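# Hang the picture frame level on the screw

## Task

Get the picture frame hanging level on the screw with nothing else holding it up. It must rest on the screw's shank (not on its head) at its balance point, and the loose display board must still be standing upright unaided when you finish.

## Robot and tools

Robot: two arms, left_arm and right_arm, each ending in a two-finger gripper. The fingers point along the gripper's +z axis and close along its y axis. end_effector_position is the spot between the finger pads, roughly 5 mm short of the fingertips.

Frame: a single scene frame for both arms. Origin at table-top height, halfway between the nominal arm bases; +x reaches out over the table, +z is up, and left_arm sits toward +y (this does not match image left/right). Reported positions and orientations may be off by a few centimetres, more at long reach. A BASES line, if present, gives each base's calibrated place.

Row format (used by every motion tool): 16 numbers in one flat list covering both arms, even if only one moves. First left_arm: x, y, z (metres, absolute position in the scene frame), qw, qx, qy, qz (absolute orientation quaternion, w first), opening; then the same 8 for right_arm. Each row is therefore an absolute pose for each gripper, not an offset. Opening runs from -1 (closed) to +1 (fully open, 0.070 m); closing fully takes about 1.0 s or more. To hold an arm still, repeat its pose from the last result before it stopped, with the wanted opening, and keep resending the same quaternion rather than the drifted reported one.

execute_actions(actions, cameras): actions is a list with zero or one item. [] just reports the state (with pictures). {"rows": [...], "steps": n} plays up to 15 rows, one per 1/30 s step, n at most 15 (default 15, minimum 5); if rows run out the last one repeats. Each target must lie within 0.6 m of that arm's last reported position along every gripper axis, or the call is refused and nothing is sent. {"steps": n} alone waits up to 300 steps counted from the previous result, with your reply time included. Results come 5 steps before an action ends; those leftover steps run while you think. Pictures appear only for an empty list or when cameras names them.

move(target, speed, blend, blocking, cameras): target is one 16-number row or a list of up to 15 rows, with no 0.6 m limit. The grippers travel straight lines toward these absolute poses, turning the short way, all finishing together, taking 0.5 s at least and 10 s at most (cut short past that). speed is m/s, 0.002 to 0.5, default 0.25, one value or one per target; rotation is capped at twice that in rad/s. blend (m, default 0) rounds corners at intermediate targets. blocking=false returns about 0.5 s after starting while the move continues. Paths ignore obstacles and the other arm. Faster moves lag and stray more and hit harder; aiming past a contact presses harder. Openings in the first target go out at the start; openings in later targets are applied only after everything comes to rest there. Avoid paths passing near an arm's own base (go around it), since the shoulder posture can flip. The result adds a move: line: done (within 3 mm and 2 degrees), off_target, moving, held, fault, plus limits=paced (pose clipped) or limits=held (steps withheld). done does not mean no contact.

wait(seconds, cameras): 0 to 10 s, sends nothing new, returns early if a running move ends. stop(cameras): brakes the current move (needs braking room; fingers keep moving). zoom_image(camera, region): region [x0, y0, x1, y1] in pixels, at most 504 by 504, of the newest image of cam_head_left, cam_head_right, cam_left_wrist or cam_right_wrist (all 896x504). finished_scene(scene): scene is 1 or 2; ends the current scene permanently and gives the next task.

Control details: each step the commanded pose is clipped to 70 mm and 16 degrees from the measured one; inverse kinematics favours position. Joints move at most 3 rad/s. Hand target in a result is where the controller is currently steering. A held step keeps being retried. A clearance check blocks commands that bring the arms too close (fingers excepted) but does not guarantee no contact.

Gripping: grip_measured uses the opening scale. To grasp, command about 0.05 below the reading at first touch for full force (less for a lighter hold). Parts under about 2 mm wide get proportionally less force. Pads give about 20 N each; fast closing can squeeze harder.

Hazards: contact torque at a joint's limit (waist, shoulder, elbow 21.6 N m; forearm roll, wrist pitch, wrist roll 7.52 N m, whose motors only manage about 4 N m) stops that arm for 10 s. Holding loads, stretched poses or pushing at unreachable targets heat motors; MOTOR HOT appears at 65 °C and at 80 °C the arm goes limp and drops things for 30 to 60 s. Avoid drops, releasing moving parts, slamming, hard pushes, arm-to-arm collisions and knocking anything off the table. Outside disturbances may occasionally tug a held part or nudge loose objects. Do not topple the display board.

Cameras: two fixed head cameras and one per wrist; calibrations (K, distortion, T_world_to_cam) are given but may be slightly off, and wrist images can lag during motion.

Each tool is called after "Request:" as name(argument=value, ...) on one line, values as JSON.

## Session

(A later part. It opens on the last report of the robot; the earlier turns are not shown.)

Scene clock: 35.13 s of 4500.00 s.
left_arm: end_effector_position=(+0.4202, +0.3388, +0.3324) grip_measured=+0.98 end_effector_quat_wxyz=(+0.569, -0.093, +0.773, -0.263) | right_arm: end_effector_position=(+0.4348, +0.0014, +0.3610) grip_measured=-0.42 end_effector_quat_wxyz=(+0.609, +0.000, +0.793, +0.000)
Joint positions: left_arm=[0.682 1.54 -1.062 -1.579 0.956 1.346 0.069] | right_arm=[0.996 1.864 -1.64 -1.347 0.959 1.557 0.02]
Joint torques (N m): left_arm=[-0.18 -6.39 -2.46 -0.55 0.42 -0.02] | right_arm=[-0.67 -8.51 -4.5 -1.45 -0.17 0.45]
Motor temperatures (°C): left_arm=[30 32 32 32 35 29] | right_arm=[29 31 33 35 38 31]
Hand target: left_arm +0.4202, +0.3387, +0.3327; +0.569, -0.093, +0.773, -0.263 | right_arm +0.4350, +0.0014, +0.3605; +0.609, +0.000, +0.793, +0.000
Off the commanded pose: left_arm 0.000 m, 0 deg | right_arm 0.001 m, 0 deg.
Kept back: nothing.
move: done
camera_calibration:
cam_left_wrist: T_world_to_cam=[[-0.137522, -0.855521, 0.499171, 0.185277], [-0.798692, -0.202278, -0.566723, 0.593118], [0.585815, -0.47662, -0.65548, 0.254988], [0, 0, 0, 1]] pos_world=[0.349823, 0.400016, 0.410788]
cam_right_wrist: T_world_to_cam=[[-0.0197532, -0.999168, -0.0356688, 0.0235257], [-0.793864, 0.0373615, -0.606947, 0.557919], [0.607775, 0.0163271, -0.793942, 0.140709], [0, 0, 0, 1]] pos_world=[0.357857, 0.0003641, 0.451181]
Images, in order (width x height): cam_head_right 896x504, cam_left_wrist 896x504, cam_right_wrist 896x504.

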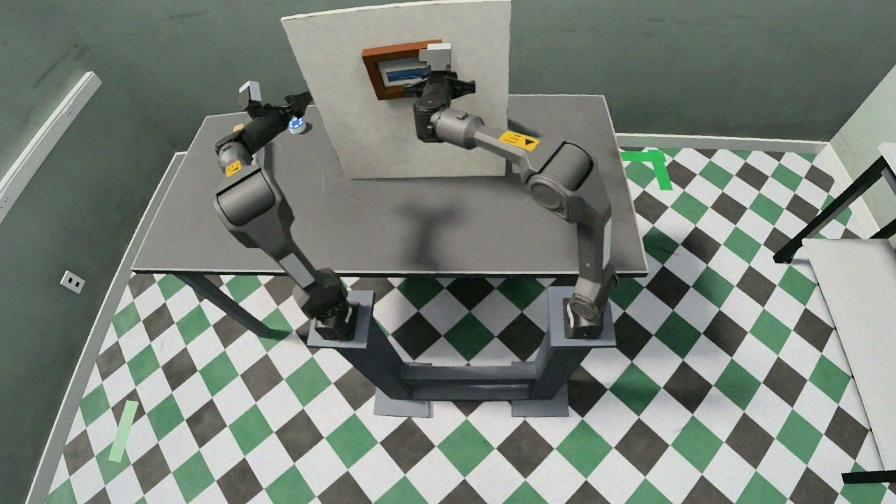

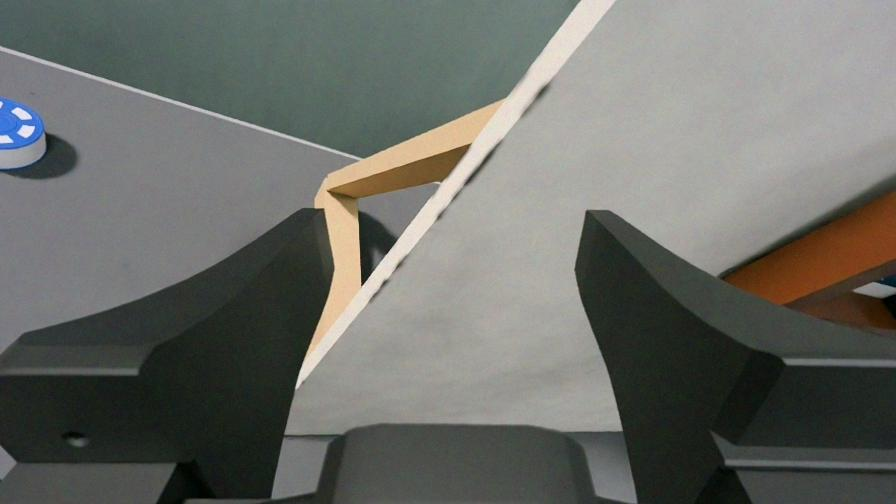

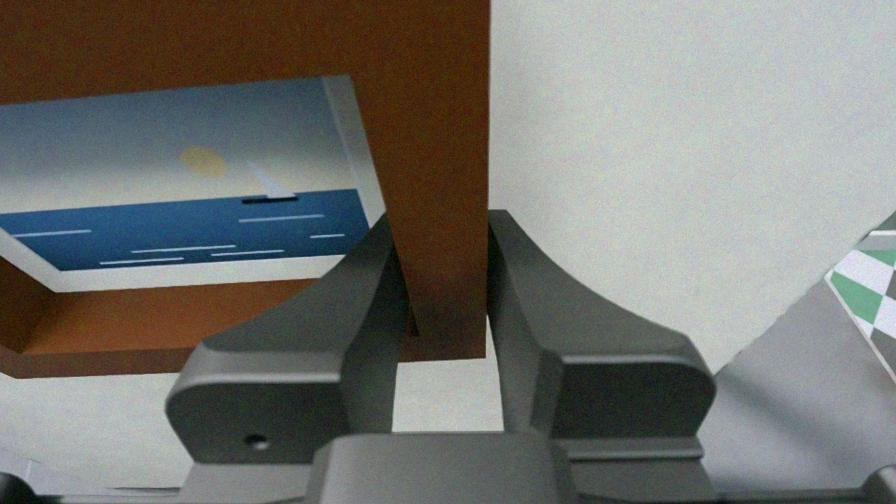

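Request:
move(target=[0.4202, 0.3387, 0.3327, 0.569, -0.093, 0.773, -0.263, 1.0, 0.435, 0.0014, 0.3585, 0.60876, 0, 0.79335, 0, -0.55], speed=0.03, cameras=["cam_right_wrist"])

Scene clock: 36.07 s of 4500.00 s.
left_arm: end_effector_position=(+0.4202, +0.3388, +0.3324) grip_measured=+0.98 end_effector_quat_wxyz=(+0.569, -0.093, +0.773, -0.263) | right_arm: end_effector_position=(+0.4347, +0.0014, +0.3593) grip_measured=-0.43 end_effector_quat_wxyz=(+0.609, +0.000, +0.793, +0.000)
Joint positions: left_arm=[0.682 1.54 -1.062 -1.579 0.956 1.346 0.069] | right_arm=[0.996 1.864 -1.633 -1.352 0.957 1.566 0.02]
Joint torques (N m): left_arm=[-0.13 -6.58 -2.68 -0.58 0.43 -0.04] | right_arm=[-0.77 -8.05 -4.35 -1.35 -0.12 0.45]
Motor temperatures (°C): left_arm=[30 32 32 32 35 29] | right_arm=[29 31 33 35 38 31]
Hand target: left_arm +0.4202, +0.3387, +0.3327; +0.569, -0.093, +0.773, -0.263 | right_arm +0.4350, +0.0014, +0.3585; +0.609, +0.000, +0.793, +0.000
Off the commanded pose: left_arm 0.000 m, 0 deg | right_arm 0.001 m, 0 deg.
Kept back: nothing.
move: done
camera_calibration:
cam_right_wrist: T_world_to_cam=[[-0.0195746, -0.99916, -0.0359952, 0.0234767], [-0.793706, 0.0374224, -0.607149, 0.556826], [0.607986, 0.0166849, -0.793772, 0.139184], [0, 0, 0, 1]] pos_world=[0.357794, 0.000296934, 0.449402]
Images, in order (width x height): cam_right_wrist 896x504.

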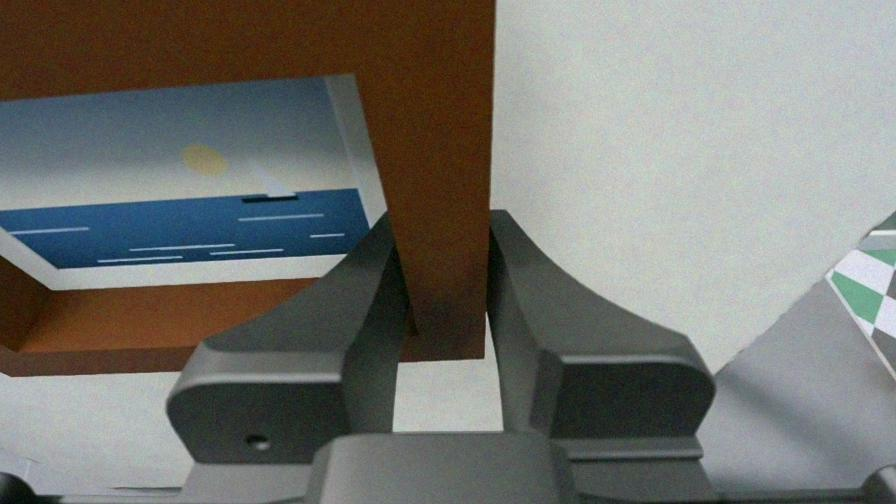

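Request:
move(target=[[0.4202, 0.3387, 0.3327, 0.569, -0.093, 0.773, -0.263, 1.0, 0.435, 0.0002, 0.3625, 0.60876, 0, 0.79335, 0, -0.55], [0.4202, 0.3387, 0.3327, 0.569, -0.093, 0.773, -0.263, 1.0, 0.435, -0.0012, 0.3625, 0.60876, 0, 0.79335, 0, -0.55], [0.4202, 0.3387, 0.3327, 0.569, -0.093, 0.773, -0.263, 1.0, 0.435, -0.0012, 0.3588, 0.60876, 0, 0.79335, 0, -0.55]], speed=0.03, blend=0.001, cameras=["cam_right_wrist"])

Scene clock: 38.77 s of 4500.00 s.
left_arm: end_effector_position=(+0.4202, +0.3388, +0.3324) grip_measured=+0.98 end_effector_quat_wxyz=(+0.569, -0.093, +0.773, -0.263) | right_arm: end_effector_position=(+0.4349, -0.0012, +0.3589) grip_measured=-0.43 end_effector_quat_wxyz=(+0.609, +0.000, +0.793, +0.000)
Joint positions: left_arm=[0.682 1.54 -1.062 -1.579 0.956 1.346 0.069] | right_arm=[0.992 1.857 -1.622 -1.354 0.952 1.569 0.02]
Joint torques (N m): left_arm=[-0.27 -6.52 -2.71 -0.59 0.43 0] | right_arm=[-0.82 -9.04 -4.48 -1.32 -0.1 0.24]
Motor temperatures (°C): left_arm=[30 32 32 32 35 29] | right_arm=[29 31 33 35 38 31]
Hand target: left_arm +0.4202, +0.3387, +0.3327; +0.569, -0.093, +0.773, -0.263 | right_arm +0.4350, -0.0012, +0.3588; +0.609, +0.000, +0.793, +0.000
Off the commanded pose: left_arm 0.000 m, 0 deg | right_arm 0.000 m, 0 deg.
Kept back: nothing.
move: done; blend cut to 0.0007 m at target 1, 0.0007 m at target 2
camera_calibration:
cam_right_wrist: T_world_to_cam=[[-0.0199979, -0.999177, -0.0352915, 0.020824], [-0.79411, 0.03732, -0.606628, 0.556833], [0.607445, 0.015894, -0.794202, 0.139248], [0, 0, 0, 1]] pos_world=[0.358017, -0.00218741, 0.449116]
Images, in order (width x height): cam_right_wrist 896x504.

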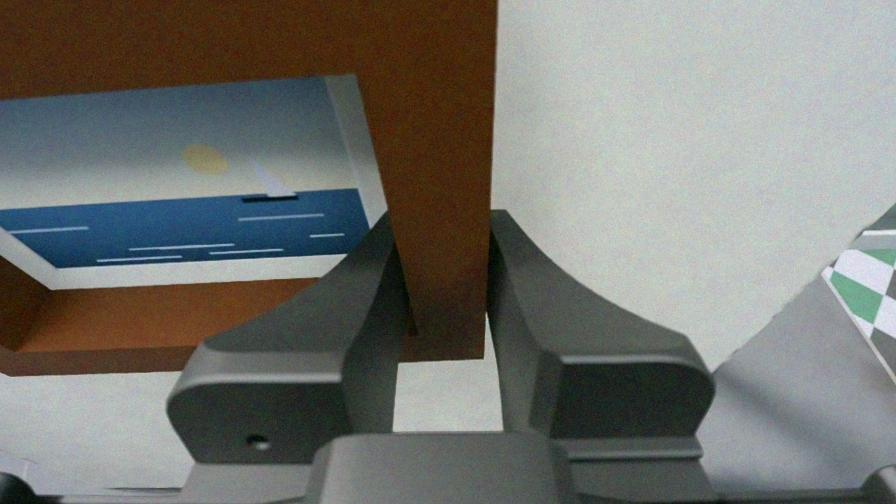

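Request:
move(target=[0.4202, 0.3387, 0.3327, 0.569, -0.093, 0.773, -0.263, 1.0, 0.435, -0.0012, 0.3570, 0.60876, 0, 0.79335, 0, -0.55], speed=0.03, cameras=["cam_right_wrist"])

Scene clock: 39.70 s of 4500.00 s.
left_arm: end_effector_position=(+0.4202, +0.3388, +0.3324) grip_measured=+0.98 end_effector_quat_wxyz=(+0.569, -0.093, +0.773, -0.263) | right_arm: end_effector_position=(+0.4349, -0.0007, +0.3577) grip_measured=-0.44 end_effector_quat_wxyz=(+0.609, +0.000, +0.793, +0.001)
Joint positions: left_arm=[0.682 1.54 -1.062 -1.579 0.956 1.346 0.069] | right_arm=[0.992 1.857 -1.616 -1.36 0.949 1.576 0.02]
Joint torques (N m): left_arm=[-0.27 -6.59 -2.89 -0.58 0.46 -0.03] | right_arm=[-1.39 -7.07 -3.13 -0.58 0.69 0.34]
Motor temperatures (°C): left_arm=[30 32 32 32 35 29] | right_arm=[29 31 33 35 38 31]
Hand target: left_arm +0.4202, +0.3387, +0.3327; +0.569, -0.093, +0.773, -0.263 | right_arm +0.4350, -0.0012, +0.3570; +0.609, +0.000, +0.793, +0.000
Off the commanded pose: left_arm 0.000 m, 0 deg | right_arm 0.001 m, 0 deg.
Kept back: nothing.
move: done
camera_calibration:
cam_right_wrist: T_world_to_cam=[[-0.0174982, -0.999201, -0.0359362, 0.0204111], [-0.793562, 0.0357435, -0.607439, 0.556125], [0.608238, 0.0178885, -0.793553, 0.137684], [0, 0, 0, 1]] pos_world=[0.357932, -0.00194603, 0.447805]
Images, in order (width x height): cam_right_wrist 896x504.

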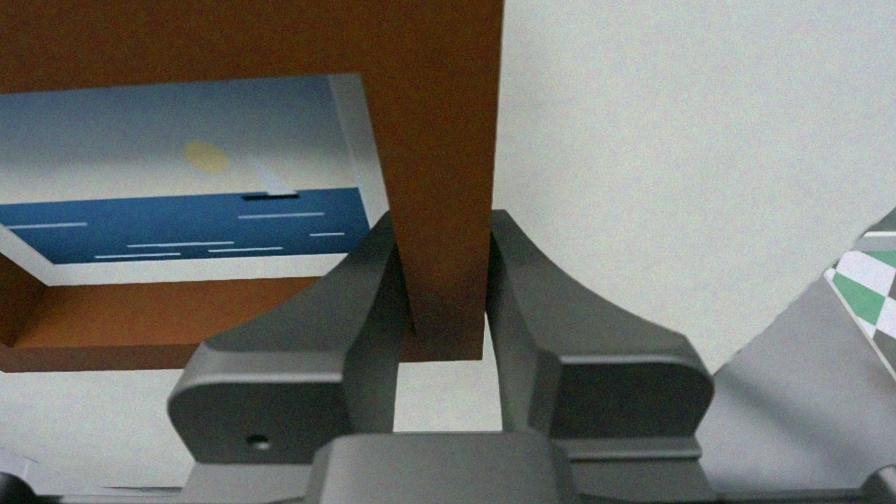

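Request:
move(target=[[0.4202, 0.3387, 0.3327, 0.569, -0.093, 0.773, -0.263, 1.0, 0.435, -0.0010, 0.3576, 0.60876, 0, 0.79335, 0, -0.55], [0.4202, 0.3387, 0.3327, 0.569, -0.093, 0.773, -0.263, 1.0, 0.435, -0.0010, 0.3578, 0.60876, 0, 0.79335, 0, -0.25]], speed=0.03, cameras=["cam_right_wrist"])

Scene clock: 41.17 s of 4500.00 s.
left_arm: end_effector_position=(+0.4202, +0.3388, +0.3324) grip_measured=+0.98 end_effector_quat_wxyz=(+0.569, -0.093, +0.773, -0.263) | right_arm: end_effector_position=(+0.4353, -0.0019, +0.3572) grip_measured=-0.25 end_effector_quat_wxyz=(+0.608, +0.001, +0.794, -0.001)
Joint positions: left_arm=[0.682 1.54 -1.062 -1.579 0.956 1.346 0.069] | right_arm=[0.99 1.858 -1.618 -1.356 0.952 1.573 0.026]
Joint torques (N m): left_arm=[0.06 -6.5 -2.82 -0.57 0.46 -0.03] | right_arm=[0.63 -7.29 -3.93 -1.21 -0.25 0.12]
Motor temperatures (°C): left_arm=[30 32 32 32 35 29] | right_arm=[29 31 33 35 38 31]
Hand target: left_arm +0.4202, +0.3387, +0.3327; +0.569, -0.093, +0.773, -0.263 | right_arm +0.4350, -0.0010, +0.3578; +0.609, +0.000, +0.793, +0.000
Off the commanded pose: left_arm 0.000 m, 0 deg | right_arm 0.001 m, 0 deg.
Kept back: nothing.
move: done
camera_calibration:
cam_right_wrist: T_world_to_cam=[[-0.0224936, -0.999127, -0.0351946, 0.0211616], [-0.795086, 0.0392193, -0.605228, 0.556066], [0.60608, 0.0143689, -0.795274, 0.138678], [0, 0, 0, 1]] pos_world=[0.358546, -0.00265801, 0.447578]
Images, in order (width x height): cam_right_wrist 896x504.

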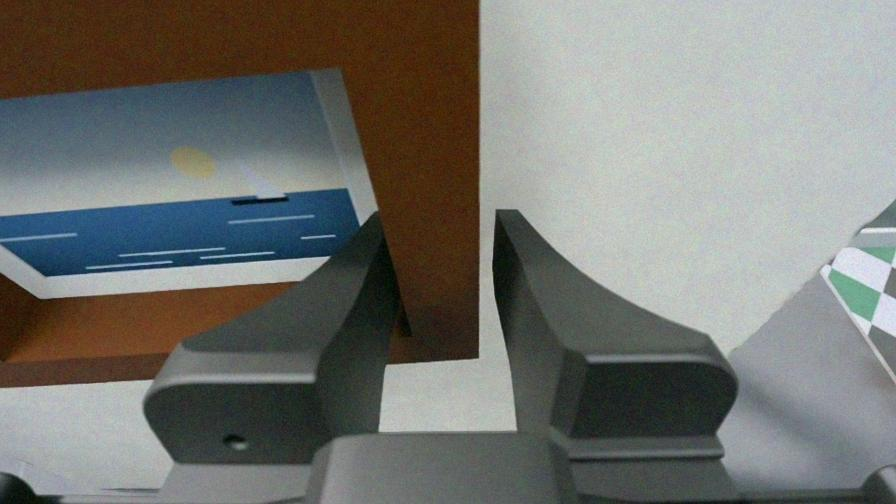

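Request:
move(target=[0.4202, 0.3387, 0.3327, 0.569, -0.093, 0.773, -0.263, 1.0, 0.435, -0.0010, 0.3578, 0.60876, 0, 0.79335, 0, 0.1], speed=0.03, cameras=["cam_right_wrist"])

Scene clock: 42.17 s of 4500.00 s.
left_arm: end_effector_position=(+0.4202, +0.3388, +0.3324) grip_measured=+0.98 end_effector_quat_wxyz=(+0.569, -0.093, +0.773, -0.263) | right_arm: end_effector_position=(+0.4350, -0.0013, +0.3574) grip_measured=+0.10 end_effector_quat_wxyz=(+0.608, +0.000, +0.794, +0.000)
Joint positions: left_arm=[0.682 1.54 -1.062 -1.579 0.956 1.346 0.069] | right_arm=[0.991 1.858 -1.618 -1.356 0.952 1.573 0.038]
Joint torques (N m): left_arm=[-0.2 -6.5 -2.79 -0.61 0.45 -0.03] | right_arm=[0.54 -8.12 -4.31 -1.08 -0.09 0.2]
Motor temperatures (°C): left_arm=[30 32 32 32 35 29] | right_arm=[29 31 33 35 38 31]
Hand target: left_arm +0.4202, +0.3387, +0.3327; +0.569, -0.093, +0.773, -0.263 | right_arm +0.4350, -0.0010, +0.3578; +0.609, +0.000, +0.793, +0.000
Off the commanded pose: left_arm 0.000 m, 0 deg | right_arm 0.000 m, 0 deg.
Kept back: nothing.
move: done
camera_calibration:
cam_right_wrist: T_world_to_cam=[[-0.0205508, -0.999178, -0.0349513, 0.0208114], [-0.794722, 0.037537, -0.605812, 0.556004], [0.606626, 0.0153266, -0.79484, 0.138539], [0, 0, 0, 1]] pos_world=[0.358255, -0.00219976, 0.447678]
Images, in order (width x height): cam_right_wrist 896x504.

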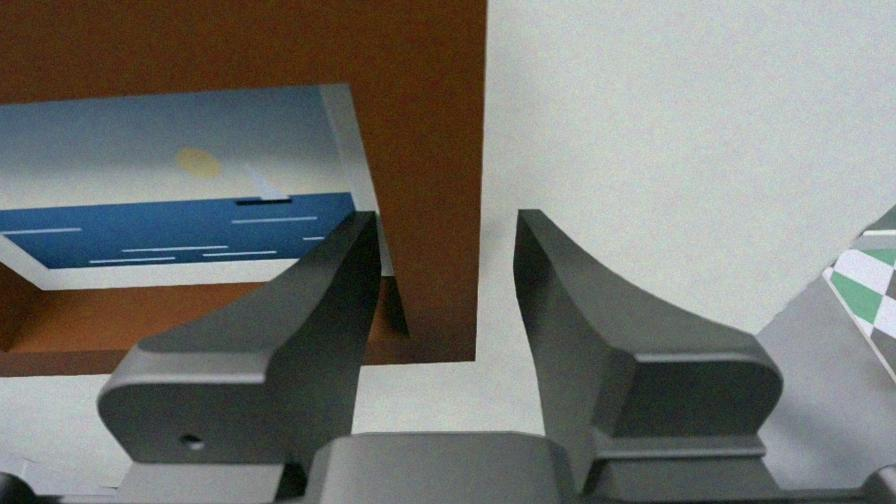

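Request:
move(target=[[0.4202, 0.3387, 0.3327, 0.569, -0.093, 0.773, -0.263, 1.0, 0.435, -0.0010, 0.3578, 0.60876, 0, 0.79335, 0, 0.6], [0.4202, 0.3387, 0.3327, 0.569, -0.093, 0.773, -0.263, 1.0, 0.355, -0.0010, 0.3792, 0.60876, 0, 0.79335, 0, 0.6]], speed=[0.03, 0.1])

Request:
zoom_image(camera="cam_head_left", region=[320, 0, 540, 130])

Request:
zoom_image(camera="cam_head_right", region=[320, 0, 540, 130])

Scene clock: 44.70 s of 4500.00 s.
left_arm: end_effector_position=(+0.4202, +0.3388, +0.3324) grip_measured=+0.98 end_effector_quat_wxyz=(+0.569, -0.093, +0.773, -0.263) | right_arm: end_effector_position=(+0.3547, -0.0010, +0.3797) grip_measured=+0.60 end_effector_quat_wxyz=(+0.609, +0.000, +0.793, +0.000)
Joint positions: left_arm=[0.682 1.54 -1.062 -1.579 0.956 1.346 0.069] | right_arm=[1.194 1.711 -1.501 -1.339 1.153 1.591 0.056]
Joint torques (N m): left_arm=[-0.1 -6.6 -2.74 -0.59 0.46 -0.03] | right_arm=[-0.46 -6.13 -3.69 -1.06 -0.11 0.25]
Motor temperatures (°C): left_arm=[30 32 32 32 35 29] | right_arm=[29 31 33 35 38 31]
Hand target: left_arm +0.4202, +0.3387, +0.3327; +0.569, -0.093, +0.773, -0.263 | right_arm +0.3550, -0.0010, +0.3792; +0.609, +0.000, +0.793, +0.000
Off the commanded pose: left_arm 0.000 m, 0 deg | right_arm 0.001 m, 0 deg.
Kept back: nothing.
move: done
camera_calibration:
cam_left_wrist: T_world_to_cam=[[-0.137522, -0.855521, 0.499171, 0.185277], [-0.798692, -0.202278, -0.566723, 0.593118], [0.585815, -0.47662, -0.65548, 0.254988], [0, 0, 0, 1]] pos_world=[0.349823, 0.400016, 0.410788]
cam_right_wrist: T_world_to_cam=[[-0.0192047, -0.99919, -0.0353665, 0.0198625], [-0.793814, 0.036744, -0.60705, 0.505776], [0.607857, 0.0164162, -0.793876, 0.204221], [0, 0, 0, 1]] pos_world=[0.277736, -0.00209036, 0.46986]

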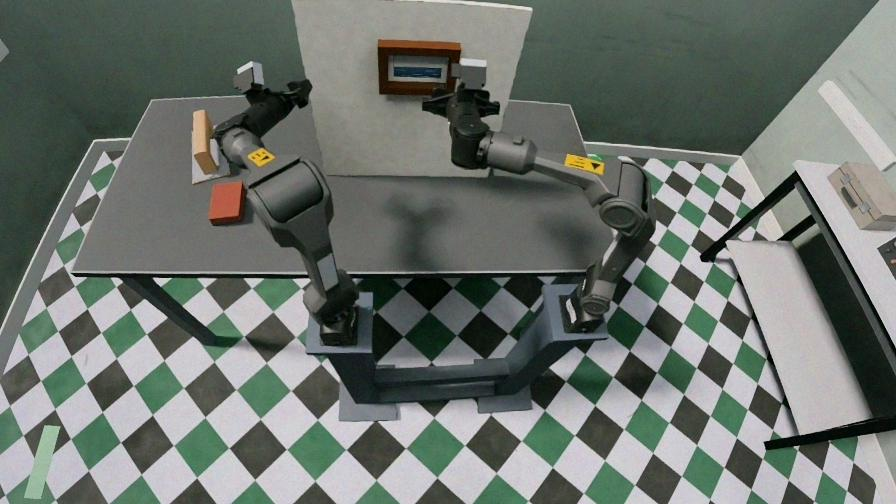

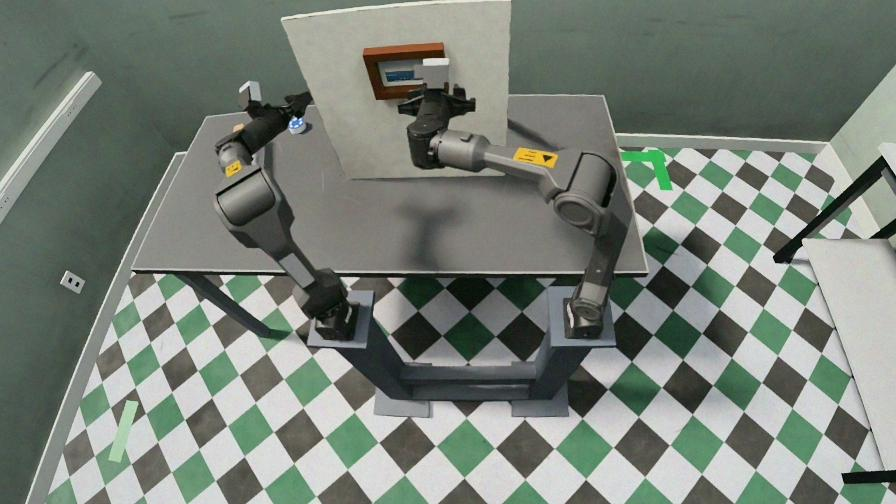

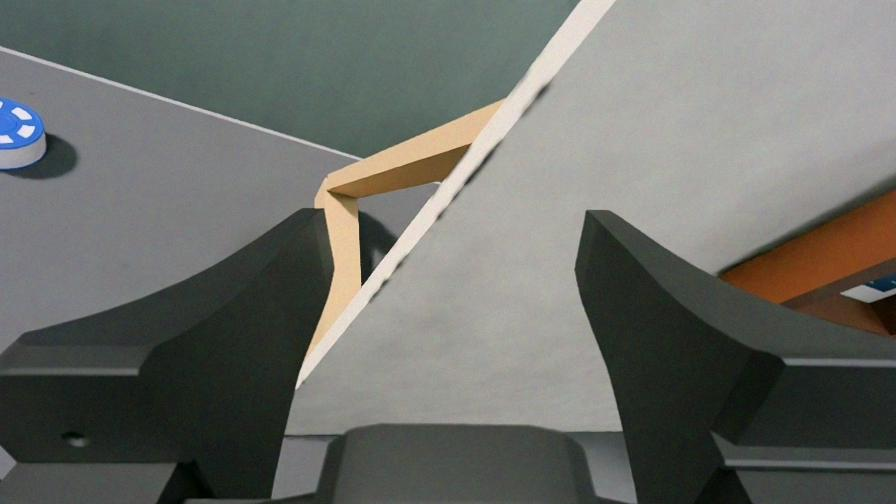

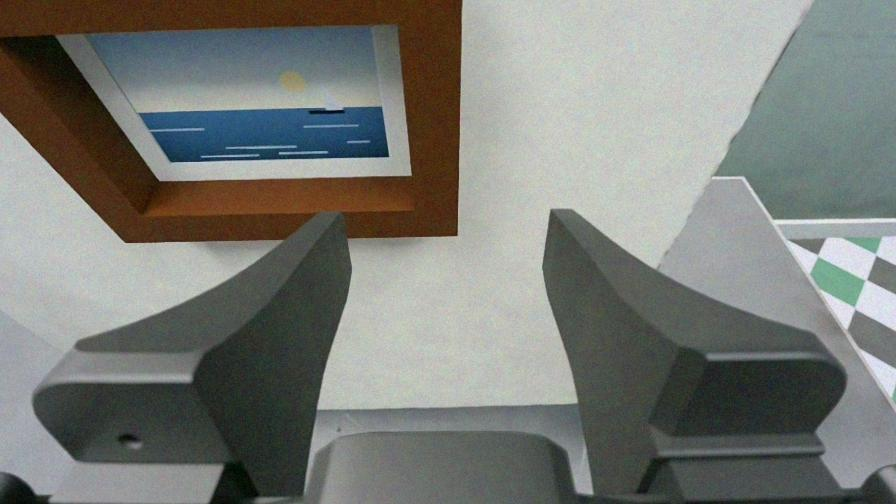

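Scaled by 2.291 from the camera's 896x504 image, which has a finer 1280x720 frame.

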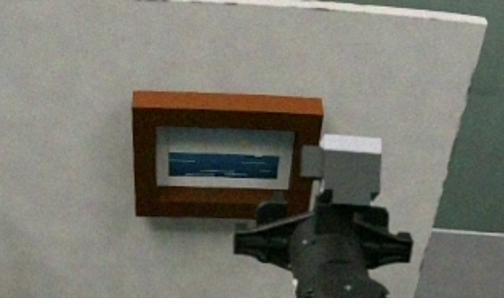

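Scaled by 2.291 from the camera's 896x504 image, which has a finer 1280x720 frame.

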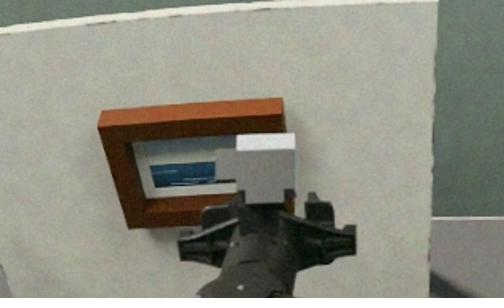

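Request:
wait(seconds=0.3, cameras=["cam_right_wrist"])

Scene clock: 46.13 s of 4500.00 s.
left_arm: end_effector_position=(+0.4202, +0.3388, +0.3324) grip_measured=+0.98 end_effector_quat_wxyz=(+0.569, -0.093, +0.773, -0.263) | right_arm: end_effector_position=(+0.3550, -0.0012, +0.3793) grip_measured=+0.60 end_effector_quat_wxyz=(+0.609, +0.000, +0.793, +0.000)
Joint positions: left_arm=[0.682 1.54 -1.062 -1.579 0.956 1.346 0.069] | right_arm=[1.193 1.712 -1.501 -1.339 1.153 1.591 0.056]
Joint torques (N m): left_arm=[0 -6.42 -2.75 -0.61 0.44 -0.08] | right_arm=[-0.42 -5.82 -4.24 -1.22 -0.12 0.21]
Motor temperatures (°C): left_arm=[30 32 32 32 35 29] | right_arm=[29 31 33 35 38 31]
Hand target: left_arm +0.4202, +0.3387, +0.3327; +0.569, -0.093, +0.773, -0.263 | right_arm +0.3550, -0.0010, +0.3792; +0.609, +0.000, +0.793, +0.000
Off the commanded pose: left_arm 0.000 m, 0 deg | right_arm 0.000 m, 0 deg.
Steps of this call (1-43: nothing new was sent). Readings (end_effector_position of left_arm | right_arm):
1: (+0.4202, +0.3388, +0.3324) | (+0.3547, -0.0010, +0.3797)
2: (+0.4202, +0.3388, +0.3324) | (+0.3547, -0.0010, +0.3797)
4: (+0.4202, +0.3388, +0.3324) | (+0.3547, -0.0010, +0.3797)
8: (+0.4202, +0.3388, +0.3324) | (+0.3547, -0.0010, +0.3797)
43: the state above
camera_calibration:
cam_right_wrist: T_world_to_cam=[[-0.0200886, -0.999201, -0.0345571, 0.0197308], [-0.793989, 0.0369492, -0.606809, 0.505799], [0.607601, 0.015248, -0.794096, 0.203907], [0, 0, 0, 1]] pos_world=[0.278101, -0.00208301, 0.469527]
Images, in order (width x height): cam_right_wrist 896x504.

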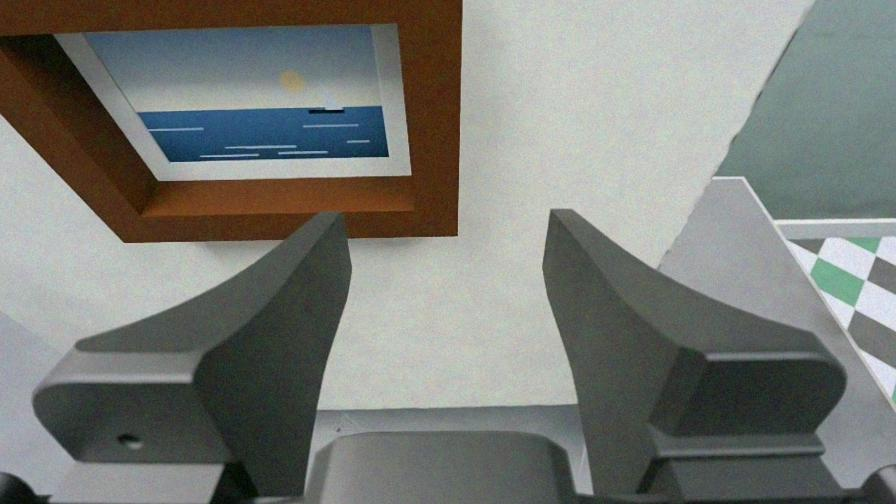

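Static and level.

Request:
finished_scene(scene=2)

The scene is finished: the task was done.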